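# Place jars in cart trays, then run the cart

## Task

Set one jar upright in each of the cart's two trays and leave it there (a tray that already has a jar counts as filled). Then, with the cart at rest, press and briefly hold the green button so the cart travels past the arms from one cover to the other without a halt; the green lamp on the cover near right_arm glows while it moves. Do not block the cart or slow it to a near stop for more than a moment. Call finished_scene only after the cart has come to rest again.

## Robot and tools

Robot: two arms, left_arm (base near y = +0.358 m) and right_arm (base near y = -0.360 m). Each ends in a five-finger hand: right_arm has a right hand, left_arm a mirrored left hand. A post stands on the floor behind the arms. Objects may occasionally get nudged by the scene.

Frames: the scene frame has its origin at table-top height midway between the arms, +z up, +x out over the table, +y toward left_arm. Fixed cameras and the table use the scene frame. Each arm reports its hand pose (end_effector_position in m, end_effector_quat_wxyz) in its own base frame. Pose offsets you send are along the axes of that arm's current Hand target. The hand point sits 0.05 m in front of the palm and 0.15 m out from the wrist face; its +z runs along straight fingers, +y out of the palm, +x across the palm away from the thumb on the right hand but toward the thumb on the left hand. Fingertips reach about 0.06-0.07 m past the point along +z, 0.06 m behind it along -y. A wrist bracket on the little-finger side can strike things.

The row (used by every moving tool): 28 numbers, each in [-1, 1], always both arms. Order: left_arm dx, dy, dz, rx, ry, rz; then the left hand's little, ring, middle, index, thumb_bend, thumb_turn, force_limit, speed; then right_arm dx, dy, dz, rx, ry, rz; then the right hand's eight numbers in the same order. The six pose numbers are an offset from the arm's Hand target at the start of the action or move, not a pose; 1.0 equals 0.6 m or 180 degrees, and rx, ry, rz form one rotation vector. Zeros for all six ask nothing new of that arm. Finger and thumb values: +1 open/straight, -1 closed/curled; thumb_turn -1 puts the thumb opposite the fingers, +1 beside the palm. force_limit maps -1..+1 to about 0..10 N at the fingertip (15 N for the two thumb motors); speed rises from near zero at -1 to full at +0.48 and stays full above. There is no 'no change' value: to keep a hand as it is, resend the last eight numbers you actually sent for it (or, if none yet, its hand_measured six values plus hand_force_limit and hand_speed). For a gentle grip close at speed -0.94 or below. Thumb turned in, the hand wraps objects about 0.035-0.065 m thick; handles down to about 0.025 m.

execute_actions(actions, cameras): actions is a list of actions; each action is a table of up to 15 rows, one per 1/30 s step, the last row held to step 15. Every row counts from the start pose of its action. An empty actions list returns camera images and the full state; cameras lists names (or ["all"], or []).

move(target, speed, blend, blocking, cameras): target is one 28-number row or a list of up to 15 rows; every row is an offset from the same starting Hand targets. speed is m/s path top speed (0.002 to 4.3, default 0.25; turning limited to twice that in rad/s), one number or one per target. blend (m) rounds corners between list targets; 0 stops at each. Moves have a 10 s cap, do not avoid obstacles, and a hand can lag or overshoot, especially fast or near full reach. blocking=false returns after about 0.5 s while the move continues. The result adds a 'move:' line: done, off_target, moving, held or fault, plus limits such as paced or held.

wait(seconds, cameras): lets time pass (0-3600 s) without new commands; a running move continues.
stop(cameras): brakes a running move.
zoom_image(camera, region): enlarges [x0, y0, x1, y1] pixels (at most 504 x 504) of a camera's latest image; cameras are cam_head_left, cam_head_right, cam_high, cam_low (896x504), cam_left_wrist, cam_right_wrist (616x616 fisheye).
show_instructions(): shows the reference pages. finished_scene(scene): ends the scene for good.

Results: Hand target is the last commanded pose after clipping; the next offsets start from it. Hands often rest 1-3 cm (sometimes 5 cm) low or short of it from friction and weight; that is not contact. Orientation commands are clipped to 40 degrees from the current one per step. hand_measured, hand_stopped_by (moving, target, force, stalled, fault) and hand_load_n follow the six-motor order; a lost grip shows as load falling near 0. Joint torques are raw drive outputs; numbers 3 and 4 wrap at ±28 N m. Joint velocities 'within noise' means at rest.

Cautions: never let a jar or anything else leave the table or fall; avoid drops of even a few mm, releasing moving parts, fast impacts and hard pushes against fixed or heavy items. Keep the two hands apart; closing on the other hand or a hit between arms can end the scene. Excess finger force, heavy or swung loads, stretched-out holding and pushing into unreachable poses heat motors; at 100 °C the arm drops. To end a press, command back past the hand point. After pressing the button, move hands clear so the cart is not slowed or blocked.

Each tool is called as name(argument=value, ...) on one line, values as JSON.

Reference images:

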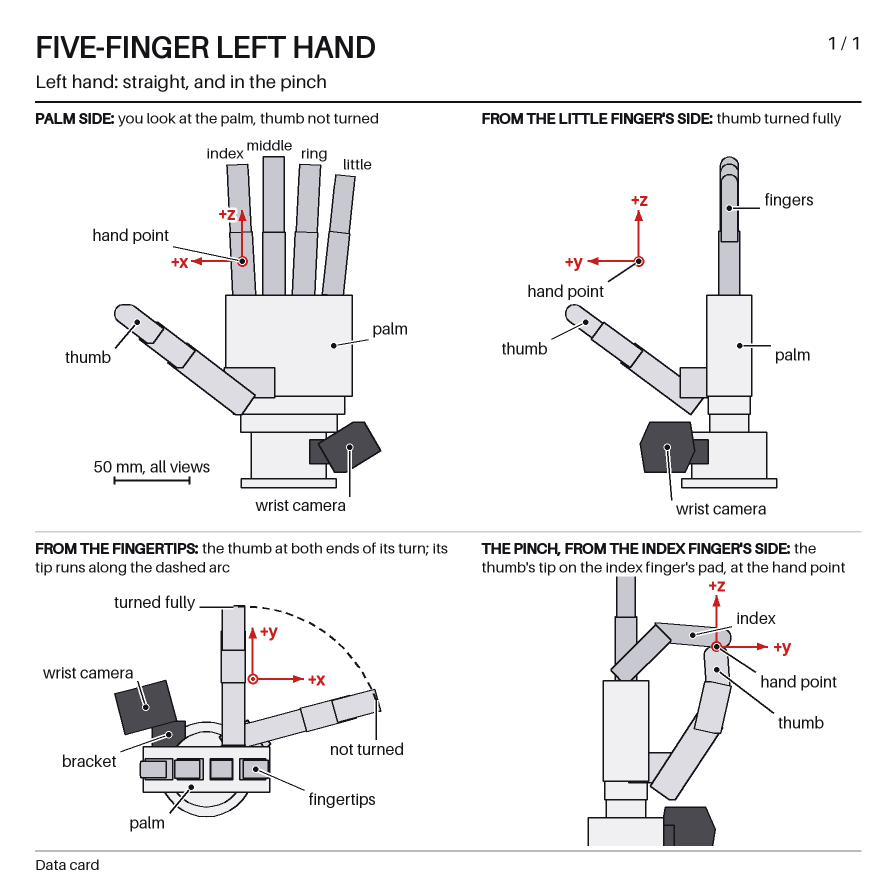

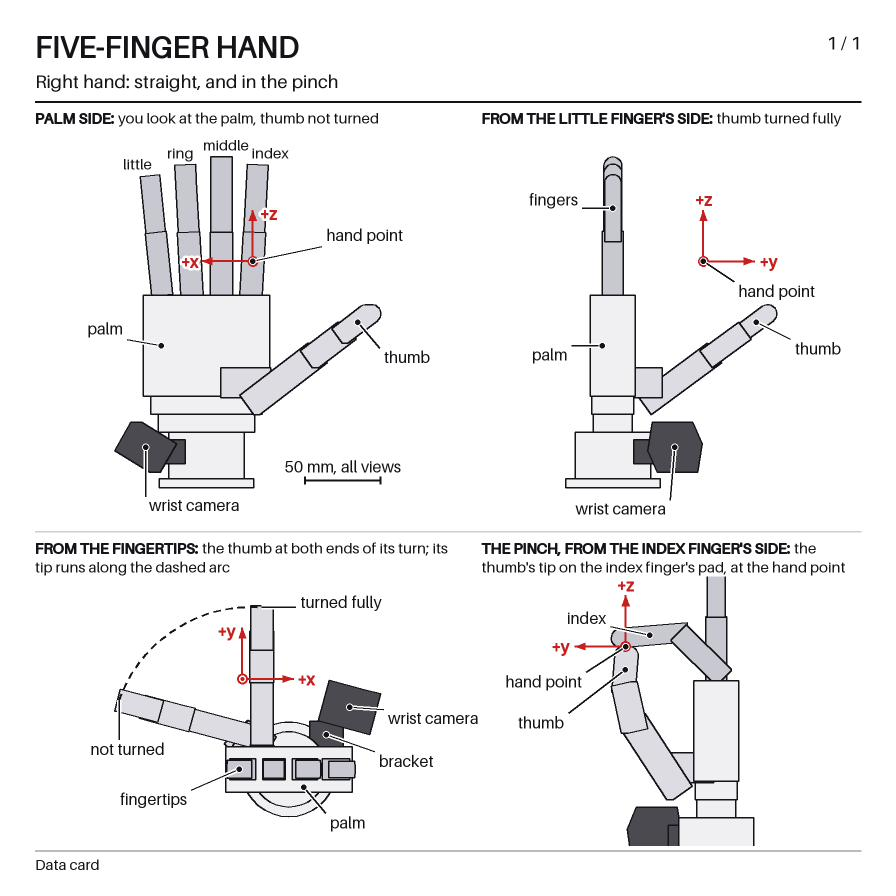

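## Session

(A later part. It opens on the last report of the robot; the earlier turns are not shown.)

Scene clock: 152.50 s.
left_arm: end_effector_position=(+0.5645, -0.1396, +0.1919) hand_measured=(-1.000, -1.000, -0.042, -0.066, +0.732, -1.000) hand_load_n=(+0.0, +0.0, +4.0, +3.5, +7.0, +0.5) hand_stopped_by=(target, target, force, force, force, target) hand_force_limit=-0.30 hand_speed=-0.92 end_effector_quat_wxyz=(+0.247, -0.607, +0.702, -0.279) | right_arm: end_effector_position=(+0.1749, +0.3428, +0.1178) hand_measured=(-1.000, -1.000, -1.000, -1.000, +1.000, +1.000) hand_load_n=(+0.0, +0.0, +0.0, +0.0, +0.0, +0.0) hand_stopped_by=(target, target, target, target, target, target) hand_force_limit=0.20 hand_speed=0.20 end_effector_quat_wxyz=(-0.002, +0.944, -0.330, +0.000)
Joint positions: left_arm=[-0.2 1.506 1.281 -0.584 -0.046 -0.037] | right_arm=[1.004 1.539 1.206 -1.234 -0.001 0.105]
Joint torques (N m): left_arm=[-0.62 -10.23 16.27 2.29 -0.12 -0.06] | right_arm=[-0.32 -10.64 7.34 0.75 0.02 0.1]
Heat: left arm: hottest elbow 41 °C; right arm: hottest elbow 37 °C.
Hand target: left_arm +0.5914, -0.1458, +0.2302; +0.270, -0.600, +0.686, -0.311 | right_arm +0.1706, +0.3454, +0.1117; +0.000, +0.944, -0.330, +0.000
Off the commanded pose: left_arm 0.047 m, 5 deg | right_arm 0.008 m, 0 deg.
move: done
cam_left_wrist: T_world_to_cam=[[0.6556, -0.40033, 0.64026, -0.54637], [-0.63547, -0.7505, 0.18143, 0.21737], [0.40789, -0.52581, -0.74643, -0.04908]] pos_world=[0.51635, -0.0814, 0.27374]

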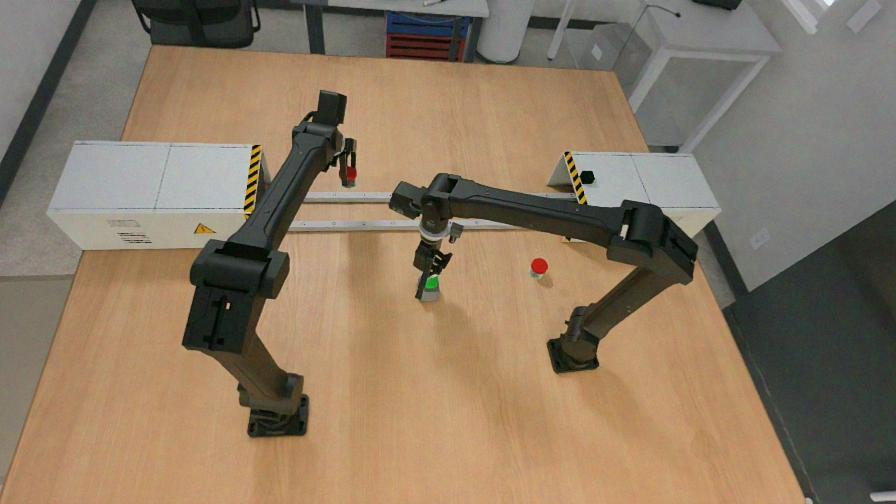

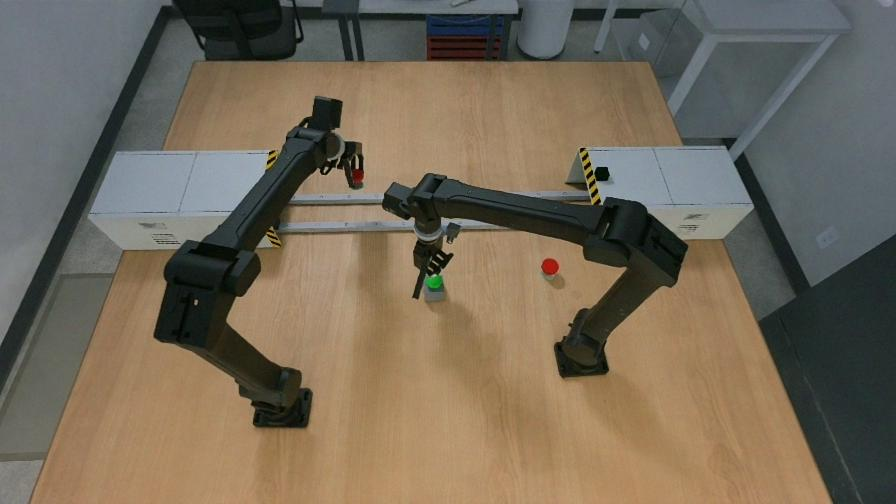

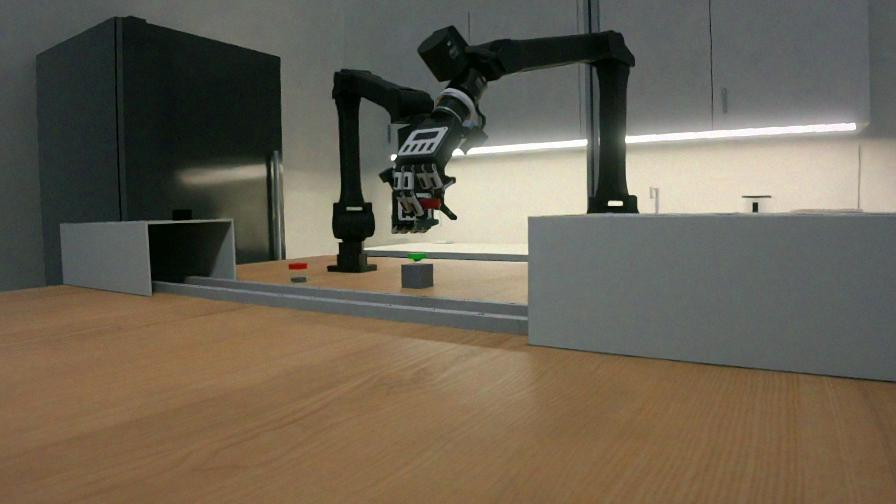

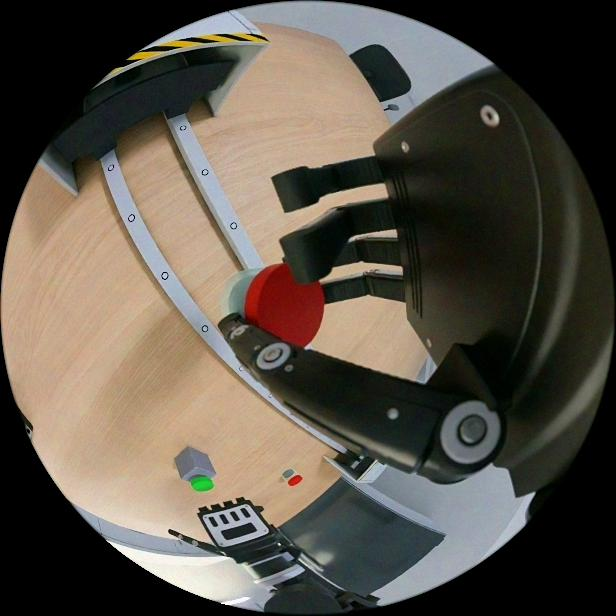

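move(target=[[0,0,0,0,0,0,-1,-1,-0.3,-0.3,-0.2,-1,-0.3,-0.92,0,0,-0.1333,0,0,0,-1,-1,-1,-1,1,1,0.2,0.2],[0,0,0,0,0,0,-1,-1,-0.3,-0.3,-0.2,-1,-0.3,-0.92,0.4713,0.1075,-0.3167,0,0,0.2865,-1,-1,-1,-1,1,1,0.2,0.2]], speed=0.3, blend=0.03, cameras=["cam_head_left"])

move(target=[[0.1785,0.0823,0.1295,0,0,0,-1,-1,-0.3,-0.3,-0.2,-1,-0.3,-0.92,0,0,0,0,0,0,-1,-1,-1,-1,1,1,0.2,0.2],[0.3255,0.063,0.152,0,0,0,-1,-1,-0.3,-0.3,-0.2,-1,-0.3,-0.92,0,0,0,0,0,0,-1,-1,-1,-1,1,1,0.2,0.2]], speed=[0.102,0.08], blend=0.01, blocking=false, cameras=["cam_high"])

wait(seconds=0.5, cameras=["cam_high"])

wait(seconds=0.5, cameras=["cam_high"])

wait(seconds=0.4, cameras=["cam_high","cam_low"])

wait(seconds=0.4, cameras=["cam_high"])

wait(seconds=1, cameras=["cam_high","cam_low","cam_left_wrist","cam_head_left"])

Scene clock: 169.20 s.
left_arm: end_effector_position=(+0.5645, -0.1396, +0.1919) hand_measured=(-1.000, -1.000, -0.042, -0.066, +0.732, -1.000) hand_load_n=(+0.0, +0.0, +4.0, +3.0, +7.0, +1.0) hand_stopped_by=(target, target, force, force, force, target) hand_force_limit=-0.30 hand_speed=-0.92 end_effector_quat_wxyz=(+0.247, -0.607, +0.702, -0.279) | right_arm: end_effector_position=(+0.3417, +0.1162, +0.2879) hand_measured=(-1.000, -1.000, -1.000, -1.000, +1.000, +1.000) hand_load_n=(+0.0, +0.0, +0.0, +0.0, +0.0, +0.0) hand_stopped_by=(target, target, target, target, target, target) hand_force_limit=0.20 hand_speed=0.20 end_effector_quat_wxyz=(+0.009, +0.711, -0.703, -0.005)
Joint positions: left_arm=[-0.2 1.506 1.281 -0.584 -0.046 -0.037] | right_arm=[0.212 1.434 1.538 -1.697 0.001 0.202]
Joint torques (N m): left_arm=[-0.62 -10.52 16.23 2.25 -0.11 -0.05] | right_arm=[-1.08 -9.58 12.67 -0.14 -0.12 0.11]
Heat: left arm: hottest elbow 42 °C; right arm: hottest elbow 37 °C.
Hand target: left_arm +0.5914, -0.1458, +0.2302; +0.270, -0.600, +0.686, -0.311 | right_arm +0.3519, +0.1192, +0.3017; +0.000, +0.707, -0.707, +0.000
Off the commanded pose: left_arm 0.047 m, 5 deg | right_arm 0.017 m, 1 deg.
joint sent to its limit (right arm) — joint 4 (wrist pitch), lower limit. The joint targets still meet the commanded pose.
move: off_target (right_arm)

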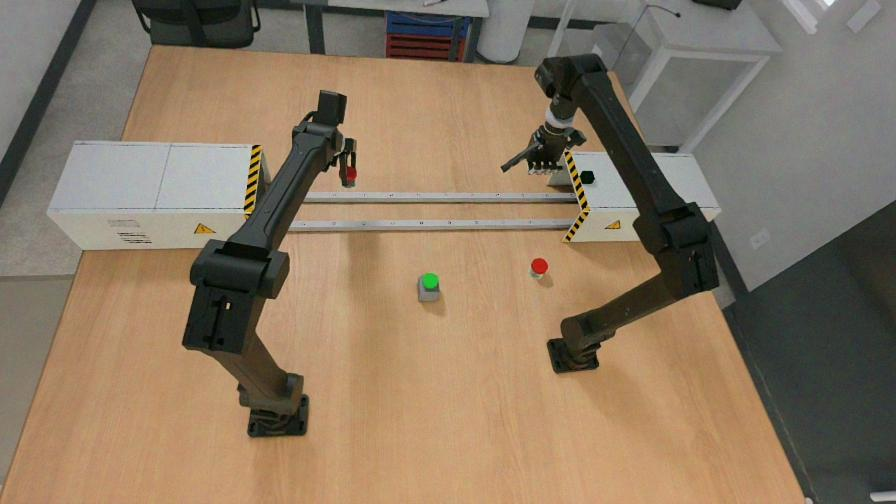

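Scene clock: 169.70 s.
left_arm: end_effector_position=(+0.5727, -0.1638, +0.1872) hand_measured=(-1.000, -1.000, -0.042, -0.066, +0.732, -1.000) hand_load_n=(+0.0, +0.0, +4.0, +3.0, +6.5, +1.0) hand_stopped_by=(target, target, force, force, force, target) hand_force_limit=-0.30 hand_speed=-0.92 end_effector_quat_wxyz=(+0.260, -0.601, +0.699, -0.287) | right_arm: end_effector_position=(+0.3417, +0.1162, +0.2879) hand_measured=(-1.000, -1.000, -1.000, -1.000, +1.000, +1.000) hand_load_n=(+0.0, +0.0, +0.0, +0.5, +0.0, -0.5) hand_stopped_by=(target, target, target, target, target, target) hand_force_limit=0.20 hand_speed=0.20 end_effector_quat_wxyz=(+0.009, +0.711, -0.703, -0.005)
Joint positions: left_arm=[-0.249 1.527 1.281 -0.532 -0.089 -0.061] | right_arm=[0.212 1.434 1.538 -1.697 0.001 0.202]
Joint velocities: left_arm=[-0.19 0.142 -0.012 0.144 -0.095 -0.139] | right_arm=[within noise]
Joint torques (N m): left_arm=[-1.2 -9.7 14.23 2.3 -0.23 -0.11] | right_arm=[-1.03 -9.52 12.57 -0.17 -0.11 0.12]
Heat: left arm: hottest elbow 42 °C; right arm: hottest elbow 37 °C.
Hand target: left_arm +0.5951, -0.1835, +0.1997; +0.270, -0.600, +0.686, -0.310 | right_arm +0.3519, +0.1192, +0.3017; +0.000, +0.707, -0.707, +0.000
Off the commanded pose: left_arm 0.190 m, 3 deg | right_arm 0.017 m, 1 deg.
joint sent to its limit (right arm) — joint 4 (wrist pitch), lower limit.
move: running; path passed 0 of 2 targets

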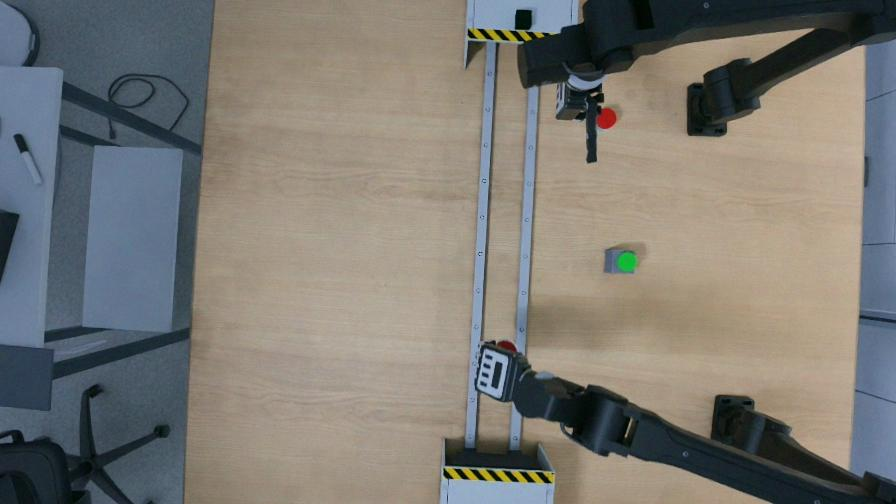

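Scene clock: 170.20 s.
left_arm: end_effector_position=(+0.5815, -0.2020, +0.1601) hand_measured=(-1.000, -1.000, -0.042, -0.066, +0.732, -1.000) hand_load_n=(+0.0, +0.5, +4.0, +3.0, +7.0, +1.0) hand_stopped_by=(target, target, force, force, force, target) hand_force_limit=-0.30 hand_speed=-0.92 end_effector_quat_wxyz=(+0.264, -0.599, +0.698, -0.289) | right_arm: end_effector_position=(+0.3417, +0.1162, +0.2879) hand_measured=(-1.000, -1.000, -1.000, -1.000, +1.000, +1.000) hand_load_n=(+0.0, +0.0, +0.0, +0.0, +0.0, +0.0) hand_stopped_by=(target, target, target, target, target, target) hand_force_limit=0.20 hand_speed=0.20 end_effector_quat_wxyz=(+0.009, +0.711, -0.703, -0.005)
Joint positions: left_arm=[-0.319 1.592 1.281 -0.466 -0.142 -0.107] | right_arm=[0.212 1.434 1.538 -1.697 0.001 0.202]
Joint velocities: left_arm=[-0.122 0.093 -0.002 0.134 -0.139 -0.139] | right_arm=[within noise]
Joint torques (N m): left_arm=[-2.2 -11.11 13.29 2.17 -0.18 -0.14] | right_arm=[-1.2 -9.52 12.56 -0.24 -0.11 0.11]
Heat: left arm: hottest elbow 42 °C; right arm: hottest elbow 37 °C.
Hand target: left_arm +0.5991, -0.2227, +0.1681; +0.270, -0.600, +0.686, -0.310 | right_arm +0.3519, +0.1192, +0.3017; +0.000, +0.707, -0.707, +0.000
Off the commanded pose: left_arm 0.147 m, 3 deg | right_arm 0.017 m, 1 deg.
joint sent to its limit (right arm) — joint 4 (wrist pitch), lower limit.
earlier move: running; path passed 0 of 2 targets
wait: 0.50 s; no rest

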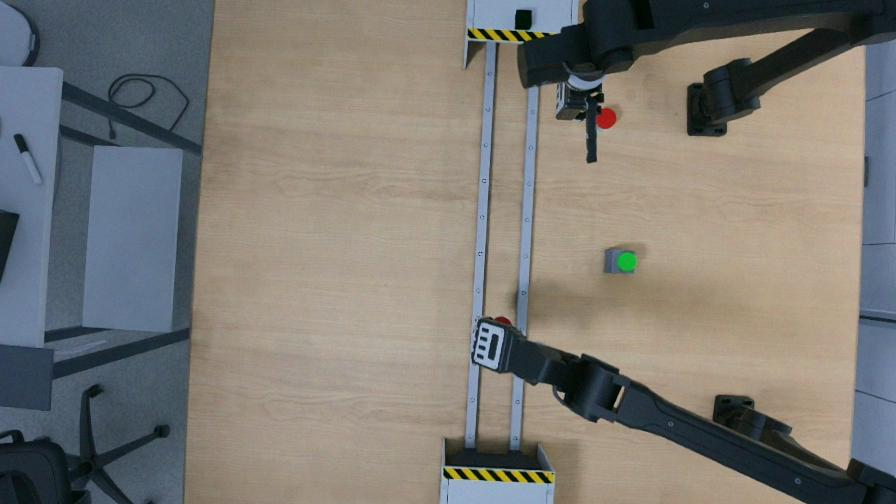

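Scene clock: 170.70 s.
left_arm: end_effector_position=(+0.5839, -0.2404, +0.1276) hand_measured=(-1.000, -1.000, -0.042, -0.066, +0.732, -1.000) hand_load_n=(+0.0, +0.0, +4.0, +3.5, +6.5, +1.0) hand_stopped_by=(target, target, force, force, force, target) hand_force_limit=-0.30 hand_speed=-0.92 end_effector_quat_wxyz=(+0.264, -0.599, +0.700, -0.286) | right_arm: end_effector_position=(+0.3417, +0.1162, +0.2879) hand_measured=(-1.000, -1.000, -1.000, -1.000, +1.000, +1.000) hand_load_n=(+0.0, -0.5, +0.0, +0.0, +0.0, +0.0) hand_stopped_by=(target, target, target, target, target, target) hand_force_limit=0.20 hand_speed=0.20 end_effector_quat_wxyz=(+0.009, +0.711, -0.703, -0.005)
Joint positions: left_arm=[-0.387 1.662 1.281 -0.408 -0.191 -0.152] | right_arm=[0.212 1.434 1.538 -1.697 0.001 0.202]
Joint velocities: left_arm=[-0.142 0.132 -0.007 0.032 -0.125 -0.037] | right_arm=[within noise]
Joint torques (N m): left_arm=[-1.26 -11.22 13.74 2.65 -0.23 -0.15] | right_arm=[-1.26 -9.47 12.55 -0.13 -0.11 0.12]
Heat: left arm: hottest elbow 42 °C; right arm: hottest elbow 37 °C.
Hand target: left_arm +0.6028, -0.2622, +0.1420; +0.270, -0.600, +0.686, -0.311 | right_arm +0.3519, +0.1192, +0.3017; +0.000, +0.707, -0.707, +0.000
Off the commanded pose: left_arm 0.109 m, 3 deg | right_arm 0.017 m, 1 deg.
joint sent to its limit (right arm) — joint 4 (wrist pitch), lower limit.
earlier move: running; path passed 0 of 2 targets
wait: 0.50 s; no rest

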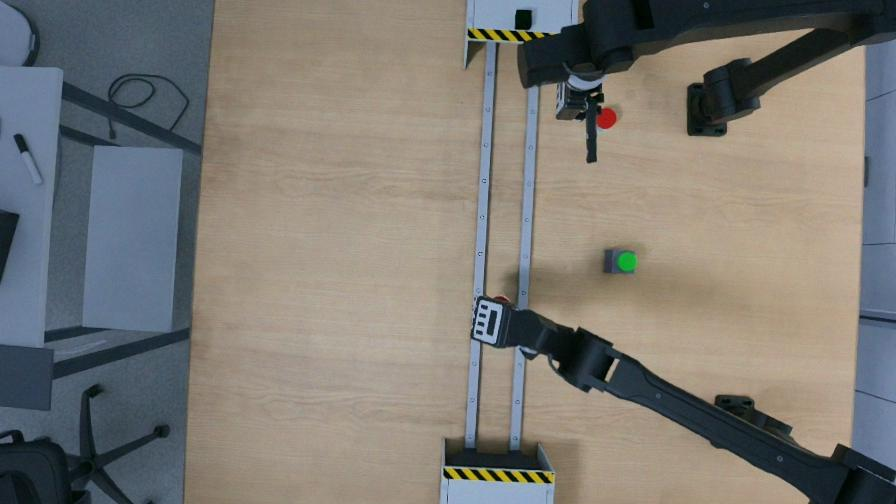

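Scene clock: 171.10 s.
left_arm: end_effector_position=(+0.5777, -0.2669, +0.1120) hand_measured=(-1.000, -1.000, -0.042, -0.066, +0.732, -1.000) hand_load_n=(+0.0, +0.0, +4.5, +3.0, +7.0, +0.5) hand_stopped_by=(target, target, force, force, force, target) hand_force_limit=-0.30 hand_speed=-0.92 end_effector_quat_wxyz=(+0.261, -0.600, +0.703, -0.279) | right_arm: end_effector_position=(+0.3417, +0.1162, +0.2879) hand_measured=(-1.000, -1.000, -1.000, -1.000, +1.000, +1.000) hand_load_n=(+0.0, +0.0, +0.5, +0.0, +0.0, +0.0) hand_stopped_by=(target, target, target, target, target, target) hand_force_limit=0.20 hand_speed=0.20 end_effector_quat_wxyz=(+0.009, +0.711, -0.703, -0.005)
Joint positions: left_arm=[-0.437 1.697 1.29 -0.406 -0.227 -0.188] | right_arm=[0.212 1.434 1.538 -1.697 0.001 0.202]
Joint velocities: left_arm=[-0.132 0.083 0.129 -0.012 -0.081 -0.066] | right_arm=[within noise]
Joint torques (N m): left_arm=[-0.62 -12.28 15.97 1.69 -0.29 -0.15] | right_arm=[-1.08 -9.47 12.57 -0.18 -0.12 0.12]
Heat: left arm: hottest elbow 42 °C; right arm: hottest elbow 37 °C.
Hand target: left_arm +0.6050, -0.2937, +0.1418; +0.270, -0.600, +0.686, -0.310 | right_arm +0.3519, +0.1192, +0.3017; +0.000, +0.707, -0.707, +0.000
Off the commanded pose: left_arm 0.089 m, 4 deg | right_arm 0.017 m, 1 deg.
joint sent to its limit (right arm) — joint 4 (wrist pitch), lower limit.
earlier move: running; path passed 1 of 2 targets
wait: 0.40 s; no rest

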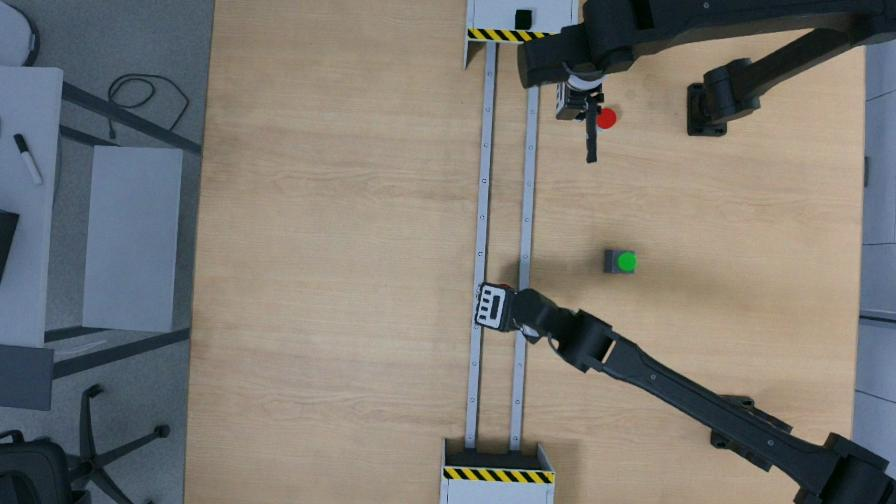

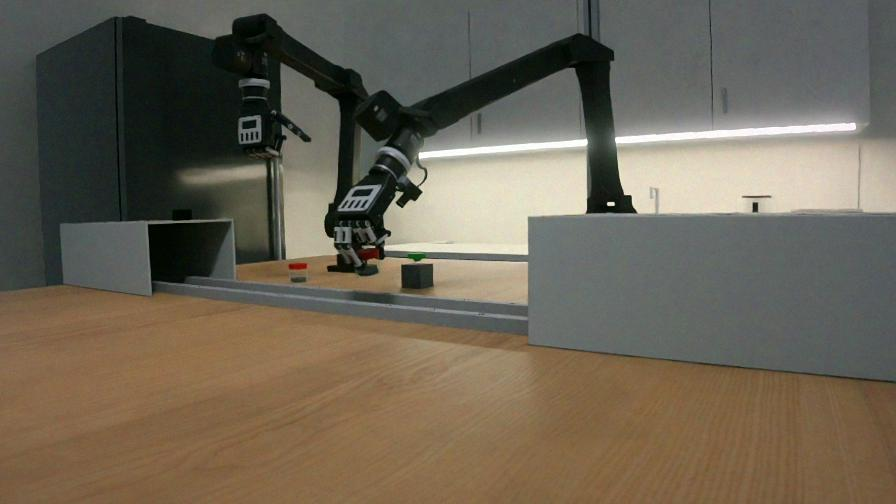

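Scene clock: 171.50 s.
left_arm: end_effector_position=(+0.5874, -0.3007, +0.1204) hand_measured=(-1.000, -1.000, -0.042, -0.066, +0.732, -1.000) hand_load_n=(+0.0, +0.0, +4.0, +3.0, +7.0, +1.0) hand_stopped_by=(target, target, force, force, force, target) hand_force_limit=-0.30 hand_speed=-0.92 end_effector_quat_wxyz=(+0.268, -0.597, +0.698, -0.291) | right_arm: end_effector_position=(+0.3417, +0.1162, +0.2879) hand_measured=(-1.000, -1.000, -1.000, -1.000, +1.000, +1.000) hand_load_n=(+0.0, +0.0, +0.5, +0.0, +0.0, +0.0) hand_stopped_by=(target, target, target, target, target, target) hand_force_limit=0.20 hand_speed=0.20 end_effector_quat_wxyz=(+0.009, +0.711, -0.703, -0.005)
Joint positions: left_arm=[-0.486 1.734 1.353 -0.41 -0.263 -0.222] | right_arm=[0.212 1.434 1.538 -1.697 0.001 0.202]
Joint velocities: left_arm=[-0.112 0.112 0.149 -0.071 -0.037 -0.066] | right_arm=[within noise]
Joint torques (N m): left_arm=[-0.79 -11.75 15.51 1.28 -0.32 -0.16] | right_arm=[-1.14 -9.52 12.63 -0.13 -0.11 0.12]
Heat: left arm: hottest elbow 42 °C; right arm: hottest elbow 38 °C.
Hand target: left_arm +0.6069, -0.3256, +0.1417; +0.270, -0.600, +0.686, -0.310 | right_arm +0.3519, +0.1192, +0.3017; +0.000, +0.707, -0.707, +0.000
Off the commanded pose: left_arm 0.054 m, 3 deg | right_arm 0.017 m, 1 deg.
joint sent to its limit (right arm) — joint 4 (wrist pitch), lower limit.
earlier move: running; path passed 1 of 2 targets
wait: 0.40 s; no rest

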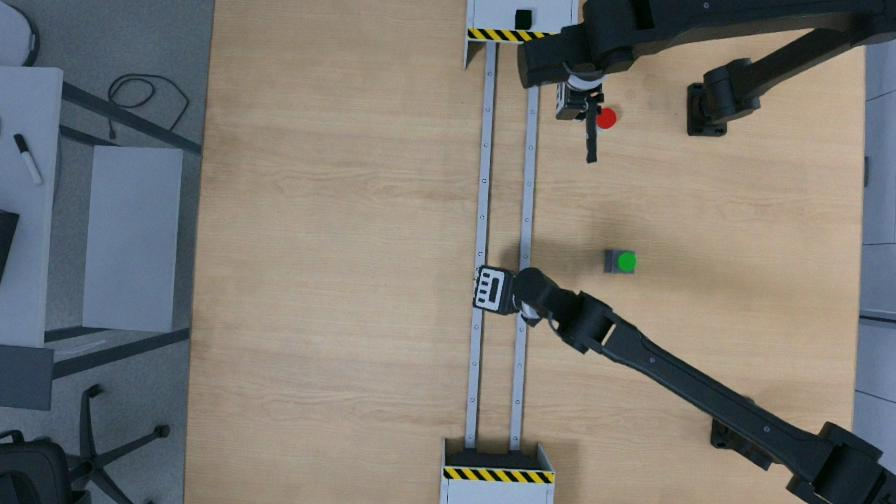

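Scene clock: 172.13 s.
left_arm: end_effector_position=(+0.5881, -0.3320, +0.1169) hand_measured=(-1.000, -1.000, -0.042, -0.066, +0.732, -1.000) hand_load_n=(+0.0, +0.0, +4.5, +3.5, +7.0, +0.5) hand_stopped_by=(target, target, force, force, force, target) hand_force_limit=-0.30 hand_speed=-0.92 end_effector_quat_wxyz=(+0.265, -0.597, +0.699, -0.290) | right_arm: end_effector_position=(+0.3417, +0.1162, +0.2879) hand_measured=(-1.000, -1.000, -1.000, -1.000, +1.000, +1.000) hand_load_n=(+0.0, +0.0, +0.0, +0.5, +0.0, +0.0) hand_stopped_by=(target, target, target, target, target, target) hand_force_limit=0.20 hand_speed=0.20 end_effector_quat_wxyz=(+0.009, +0.711, -0.703, -0.005)
Joint positions: left_arm=[-0.532 1.779 1.409 -0.437 -0.291 -0.257] | right_arm=[0.212 1.434 1.538 -1.697 0.001 0.202]
Joint torques (N m): left_arm=[-0.62 -12.34 15.75 1.2 -0.29 -0.09] | right_arm=[-1.2 -9.41 12.56 -0.18 -0.11 0.11]
Heat: left arm: hottest elbow 42 °C; right arm: hottest elbow 38 °C.
Hand target: left_arm +0.6082, -0.3453, +0.1418; +0.270, -0.600, +0.686, -0.311 | right_arm +0.3519, +0.1192, +0.3017; +0.000, +0.707, -0.707, +0.000
Off the commanded pose: left_arm 0.035 m, 3 deg | right_arm 0.017 m, 1 deg.
joint sent to its limit (right arm) — joint 4 (wrist pitch), lower limit. The joint targets still meet the commanded pose.
earlier move: off_target (left_arm)
wait: 0.63 of 1 s (the move ended)
cam_left_wrist: T_world_to_cam=[[0.62371, -0.41101, 0.66488, -0.57849], [-0.64728, -0.74842, 0.14455, 0.11353], [0.4382, -0.52052, -0.73283, -0.23361]] pos_world=[0.53667, -0.27439, 0.19702]
Images, in order (width x height): cam_head_left 896x504, cam_high 896x504, cam_low 896x504, cam_left_wrist 616x616.

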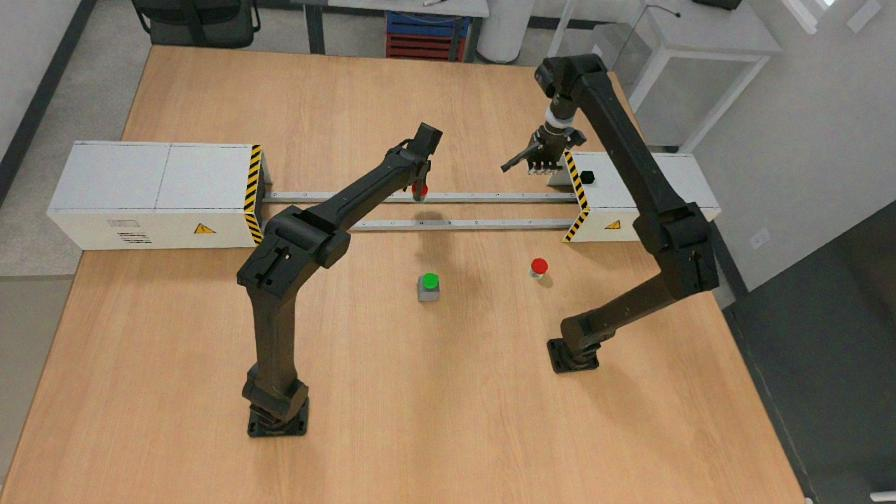

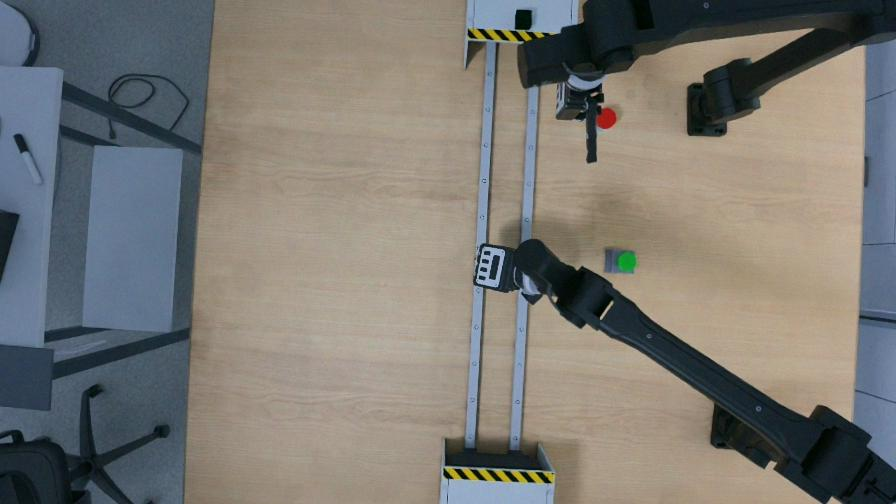

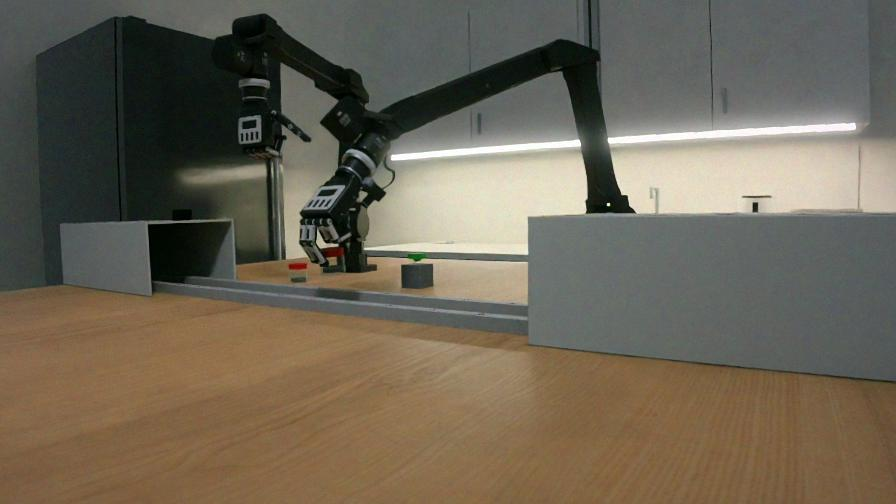

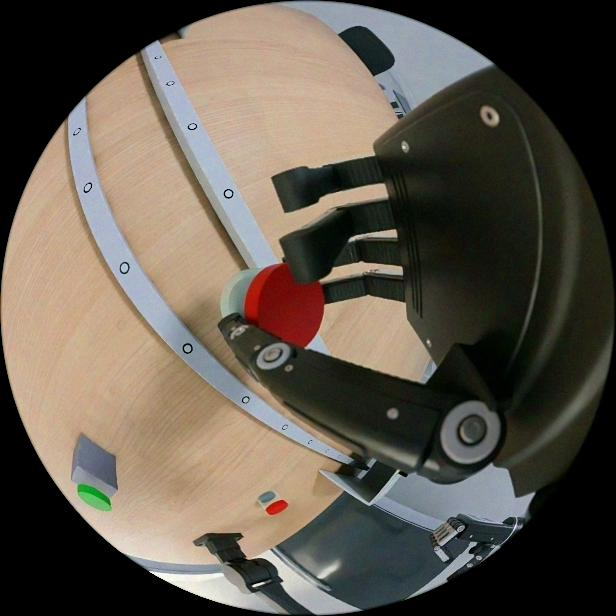

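move(target=[[-0.3255,-0.0385,-0.1303,0,0,0,-1,-1,-0.3,-0.3,-0.2,-1,-0.3,-0.92,0,0,0,0,0,0,-1,-1,-1,-1,1,1,0.2,0.2],[-0.3255,-0.063,-0.152,0,0,0,-1,-1,-0.3,-0.3,-0.2,-1,-0.3,-0.92,0,0,0,0,0,0,-1,-1,-1,-1,1,1,0.2,0.2]], speed=0.12, blend=0.005, cameras=["cam_high","cam_low"])

Scene clock: 181.60 s.
left_arm: end_effector_position=(+0.5872, -0.1446, +0.2092) hand_measured=(-1.000, -1.000, -0.042, -0.066, +0.732, -1.000) hand_load_n=(+0.0, +0.0, +4.5, +3.0, +7.0, +0.5) hand_stopped_by=(target, target, force, force, force, target) hand_force_limit=-0.30 hand_speed=-0.92 end_effector_quat_wxyz=(+0.261, -0.608, +0.687, -0.299) | right_arm: end_effector_position=(+0.3417, +0.1162, +0.2879) hand_measured=(-1.000, -1.000, -1.000, -1.000, +1.000, +1.000) hand_load_n=(+0.0, +0.0, +0.0, +0.0, +0.0, +0.0) hand_stopped_by=(target, target, target, target, target, target) hand_force_limit=0.20 hand_speed=0.20 end_effector_quat_wxyz=(+0.009, +0.711, -0.703, -0.005)
Joint positions: left_arm=[-0.201 1.527 1.329 -0.557 -0.053 -0.057] | right_arm=[0.212 1.434 1.538 -1.697 0.001 0.202]
Joint torques (N m): left_arm=[-0.44 -11.4 12.89 1.22 0.08 0.11] | right_arm=[-1.2 -9.7 12.55 -0.17 -0.11 0.11]
Heat: left arm: hottest elbow 43 °C; right arm: hottest elbow 39 °C.
Hand target: left_arm +0.5913, -0.1459, +0.2301; +0.270, -0.600, +0.686, -0.310 | right_arm +0.3519, +0.1192, +0.3017; +0.000, +0.707, -0.707, +0.000
Off the commanded pose: left_arm 0.021 m, 2 deg | right_arm 0.017 m, 1 deg.
joint sent to its limit (right arm) — joint 4 (wrist pitch), lower limit. The joint targets still meet the commanded pose.
move: off_target (left_arm)

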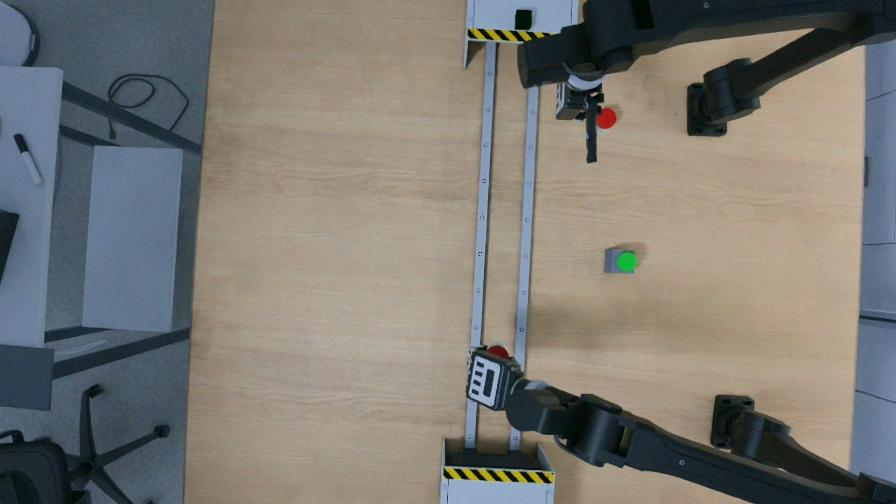

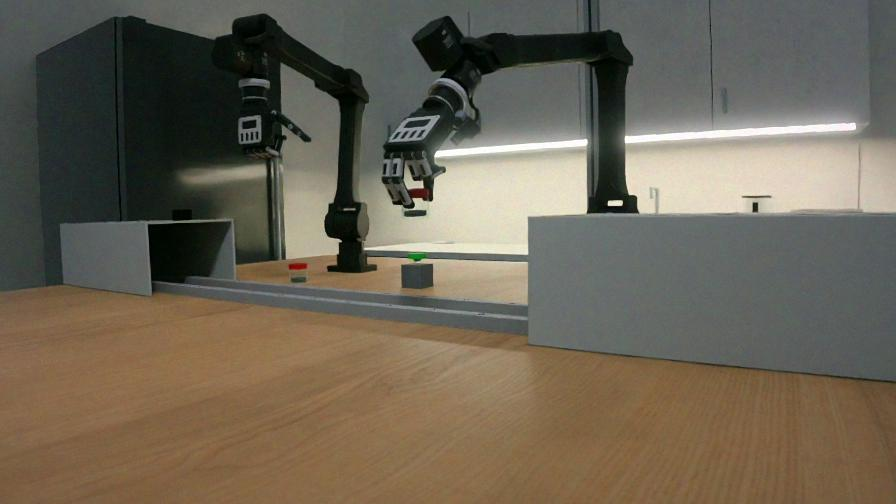

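move(target=[[-0.0815,0.0127,-0.0147,0,0,0,-1,-1,-0.3,-0.3,-0.2,-1,-0.3,-0.92,-0.387,0.312,0.1834,0,0,-0.2865,-1,-1,-1,-1,1,1,0.2,0.2],[-0.0815,0.0127,-0.0147,0,0,0,-1,-1,-0.3,-0.3,-0.2,-1,-0.3,-0.92,-0.387,0.312,0.3167,0,0,-0.2865,-1,-1,-1,-1,1,1,0.2,0.2]], speed=0.2, cameras=["cam_high","cam_low","cam_head_left"])

Scene clock: 198.40 s.
left_arm: end_effector_position=(+0.5913, -0.1001, +0.2255) hand_measured=(-1.000, -1.000, -0.042, -0.066, +0.732, -1.000) hand_load_n=(+0.0, +0.0, +4.0, +3.0, +7.0, +1.0) hand_stopped_by=(target, target, force, force, force, target) hand_force_limit=-0.30 hand_speed=-0.92 end_effector_quat_wxyz=(+0.268, -0.602, +0.685, -0.310) | right_arm: end_effector_position=(+0.1653, +0.3504, +0.1131) hand_measured=(-1.000, -1.000, -1.000, -1.000, +1.000, +1.000) hand_load_n=(+0.0, +0.0, +0.0, +0.0, +0.0, +0.0) hand_stopped_by=(target, target, target, target, target, target) hand_force_limit=0.20 hand_speed=0.20 end_effector_quat_wxyz=(+0.004, +0.942, -0.336, -0.001)
Joint positions: left_arm=[-0.11 1.499 1.329 -0.557 0.021 0.009] | right_arm=[1.03 1.555 1.209 -1.234 0 0.145]
Joint torques (N m): left_arm=[0.03 -11.75 10.15 1.4 0.12 0.17] | right_arm=[-0.91 -11.87 7.57 0.72 -0.02 -0.08]
Heat: left arm: hottest elbow 46 °C; right arm: hottest elbow 39 °C.
Hand target: left_arm +0.5864, -0.0958, +0.2301; +0.270, -0.600, +0.686, -0.310 | right_arm +0.1648, +0.3514, +0.1117; +0.000, +0.944, -0.330, +0.000
Off the commanded pose: left_arm 0.008 m, 0 deg | right_arm 0.002 m, 1 deg.
move: done
Images, in order (width x height): cam_head_left 896x504, cam_high 896x504, cam_low 896x504.

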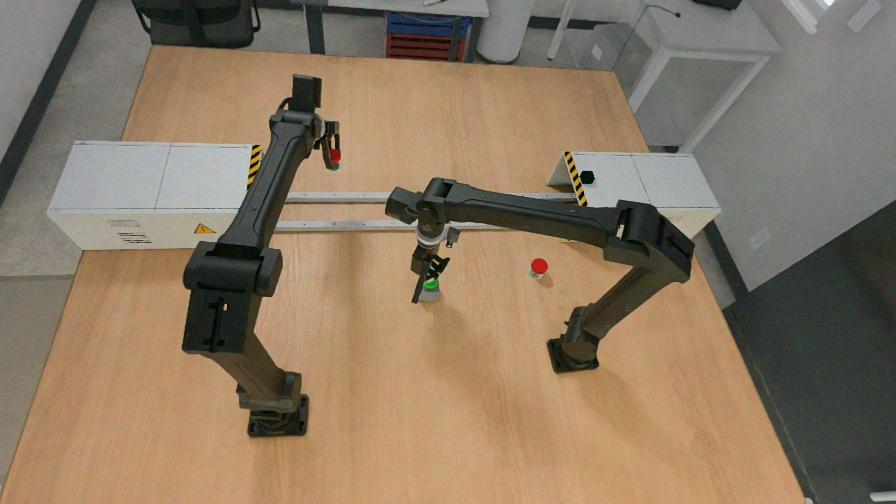

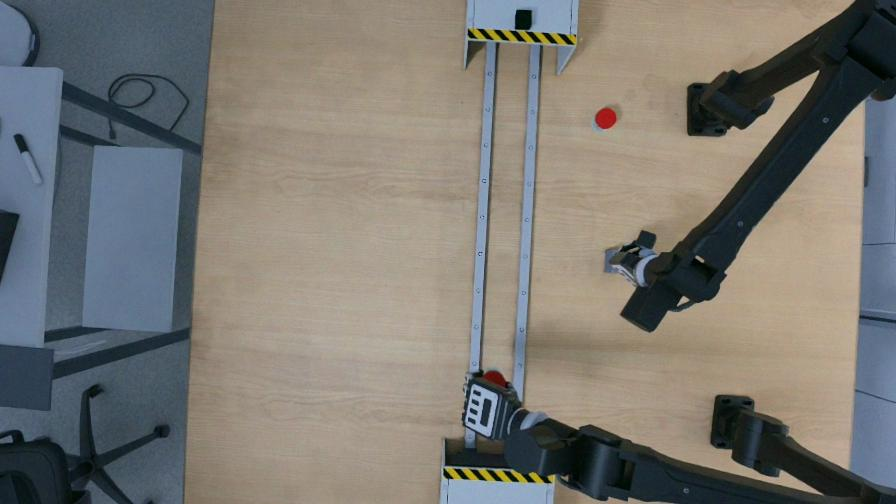

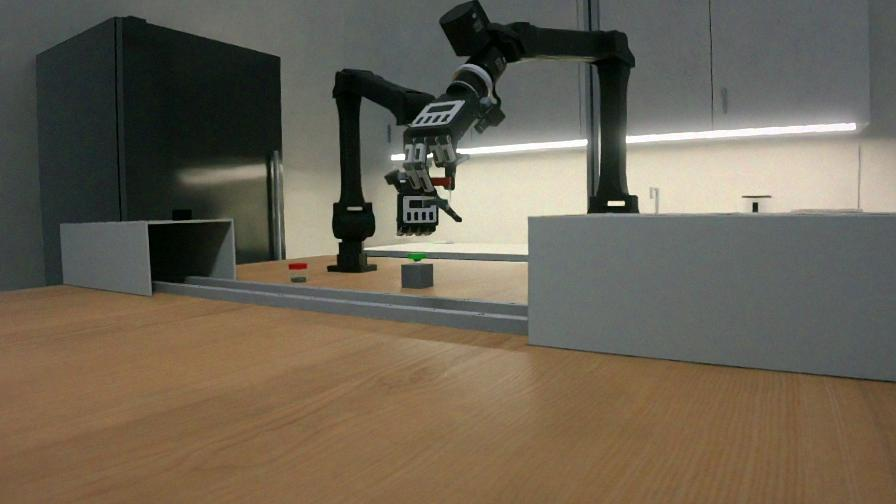

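move(target=[0,0,0,0,0,0,-1,-1,-0.3,-0.3,-0.2,-1,-0.3,-0.92,0,0,0.0945,0,0,0,-1,-1,-1,-1,1,1,0.2,0.2], speed=0.08)

move(target=[[0,0,0,0,0,0,-1,-1,-0.3,-0.3,-0.2,-1,-0.3,-0.92,0,0,-0.2278,0,0,0,-1,-1,-1,-1,1,1,0.2,0.2],[0,0,0,0,0,0,-1,-1,-0.3,-0.3,-0.2,-1,-0.3,-0.92,0.5906,0.1937,-0.4112,0,0,0.2865,-1,-1,-1,-1,1,1,0.2,0.2]], speed=0.4, blend=0.04, cameras=["cam_high"])

Scene clock: 221.60 s.
left_arm: end_effector_position=(+0.5913, -0.1001, +0.2255) hand_measured=(-1.000, -1.000, -0.042, -0.066, +0.732, -1.000) hand_load_n=(+0.0, +0.0, +4.5, +3.0, +6.5, +0.5) hand_stopped_by=(target, target, force, force, force, target) hand_force_limit=-0.30 hand_speed=-0.92 end_effector_quat_wxyz=(+0.268, -0.602, +0.685, -0.310) | right_arm: end_effector_position=(+0.1664, +0.3521, +0.0697) hand_measured=(-1.000, -1.000, -1.000, -1.000, +1.000, +1.000) hand_load_n=(+0.0, +0.0, +0.0, -0.5, +0.0, +0.0) hand_stopped_by=(target, target, target, target, target, target) hand_force_limit=0.20 hand_speed=0.20 end_effector_quat_wxyz=(-0.005, +0.942, -0.336, +0.001)
Joint positions: left_arm=[-0.11 1.499 1.329 -0.557 0.021 0.009] | right_arm=[1.03 1.592 1.132 -1.101 0 0.144]
Joint torques (N m): left_arm=[0.03 -11.46 10.17 1.44 0.13 0.17] | right_arm=[-0.67 -9.99 6.26 1.39 -0.03 -0.05]
Heat: left arm: hottest elbow 45 °C; right arm: hottest elbow 37 °C.
Hand target: left_arm +0.5864, -0.0958, +0.2301; +0.270, -0.600, +0.686, -0.310 | right_arm +0.1648, +0.3514, +0.0550; +0.000, +0.944, -0.330, +0.000
Off the commanded pose: left_arm 0.008 m, 0 deg | right_arm 0.015 m, 1 deg.
move: off_target (right_arm)

Scene clock: 223.70 s.
left_arm: end_effector_position=(+0.5913, -0.1001, +0.2255) hand_measured=(-1.000, -1.000, -0.042, -0.066, +0.732, -1.000) hand_load_n=(+0.0, +0.5, +4.0, +3.0, +7.0, +1.0) hand_stopped_by=(target, target, force, force, force, target) hand_force_limit=-0.30 hand_speed=-0.92 end_effector_quat_wxyz=(+0.268, -0.602, +0.685, -0.310) | right_arm: end_effector_position=(+0.3615, +0.0375, +0.2858) hand_measured=(-1.000, -1.000, -1.000, -1.000, +1.000, +1.000) hand_load_n=(+0.0, +0.0, +0.0, +0.0, +0.0, +0.0) hand_stopped_by=(target, target, target, target, target, target) hand_force_limit=0.20 hand_speed=0.20 end_effector_quat_wxyz=(+0.010, +0.700, -0.714, -0.009)
Joint positions: left_arm=[-0.11 1.499 1.329 -0.557 0.021 0.009] | right_arm=[0.015 1.462 1.562 -1.697 0.002 0.034]
Joint torques (N m): left_arm=[0.03 -11.58 10.15 1.44 0.12 0.19] | right_arm=[-0.44 -10.46 12.67 -0.17 -0.09 -0.08]
Heat: left arm: hottest elbow 45 °C; right arm: hottest elbow 37 °C.
Hand target: left_arm +0.5864, -0.0958, +0.2301; +0.270, -0.600, +0.686, -0.310 | right_arm +0.3701, +0.0399, +0.3018; +0.000, +0.707, -0.708, +0.000
Off the commanded pose: left_arm 0.008 m, 0 deg | right_arm 0.018 m, 2 deg.
joint sent to its limit (right arm) — joint 4 (wrist pitch), lower limit. The joint targets still meet the commanded pose.
move: off_target (right_arm)

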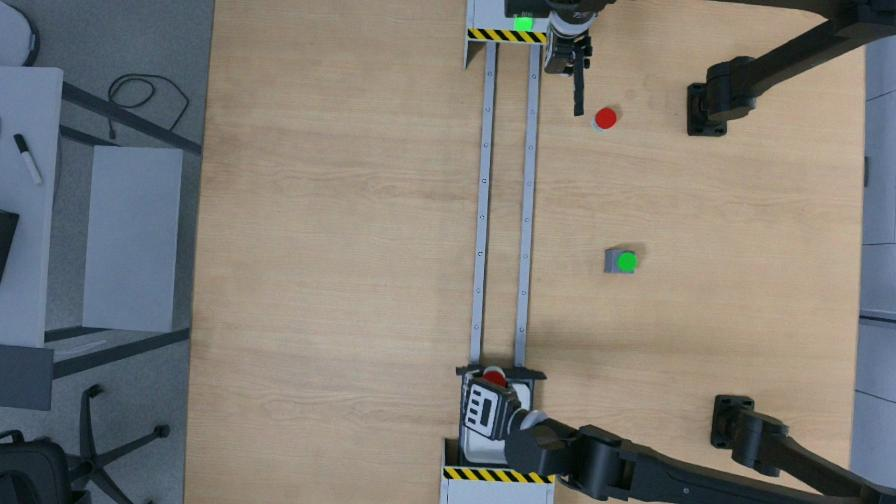

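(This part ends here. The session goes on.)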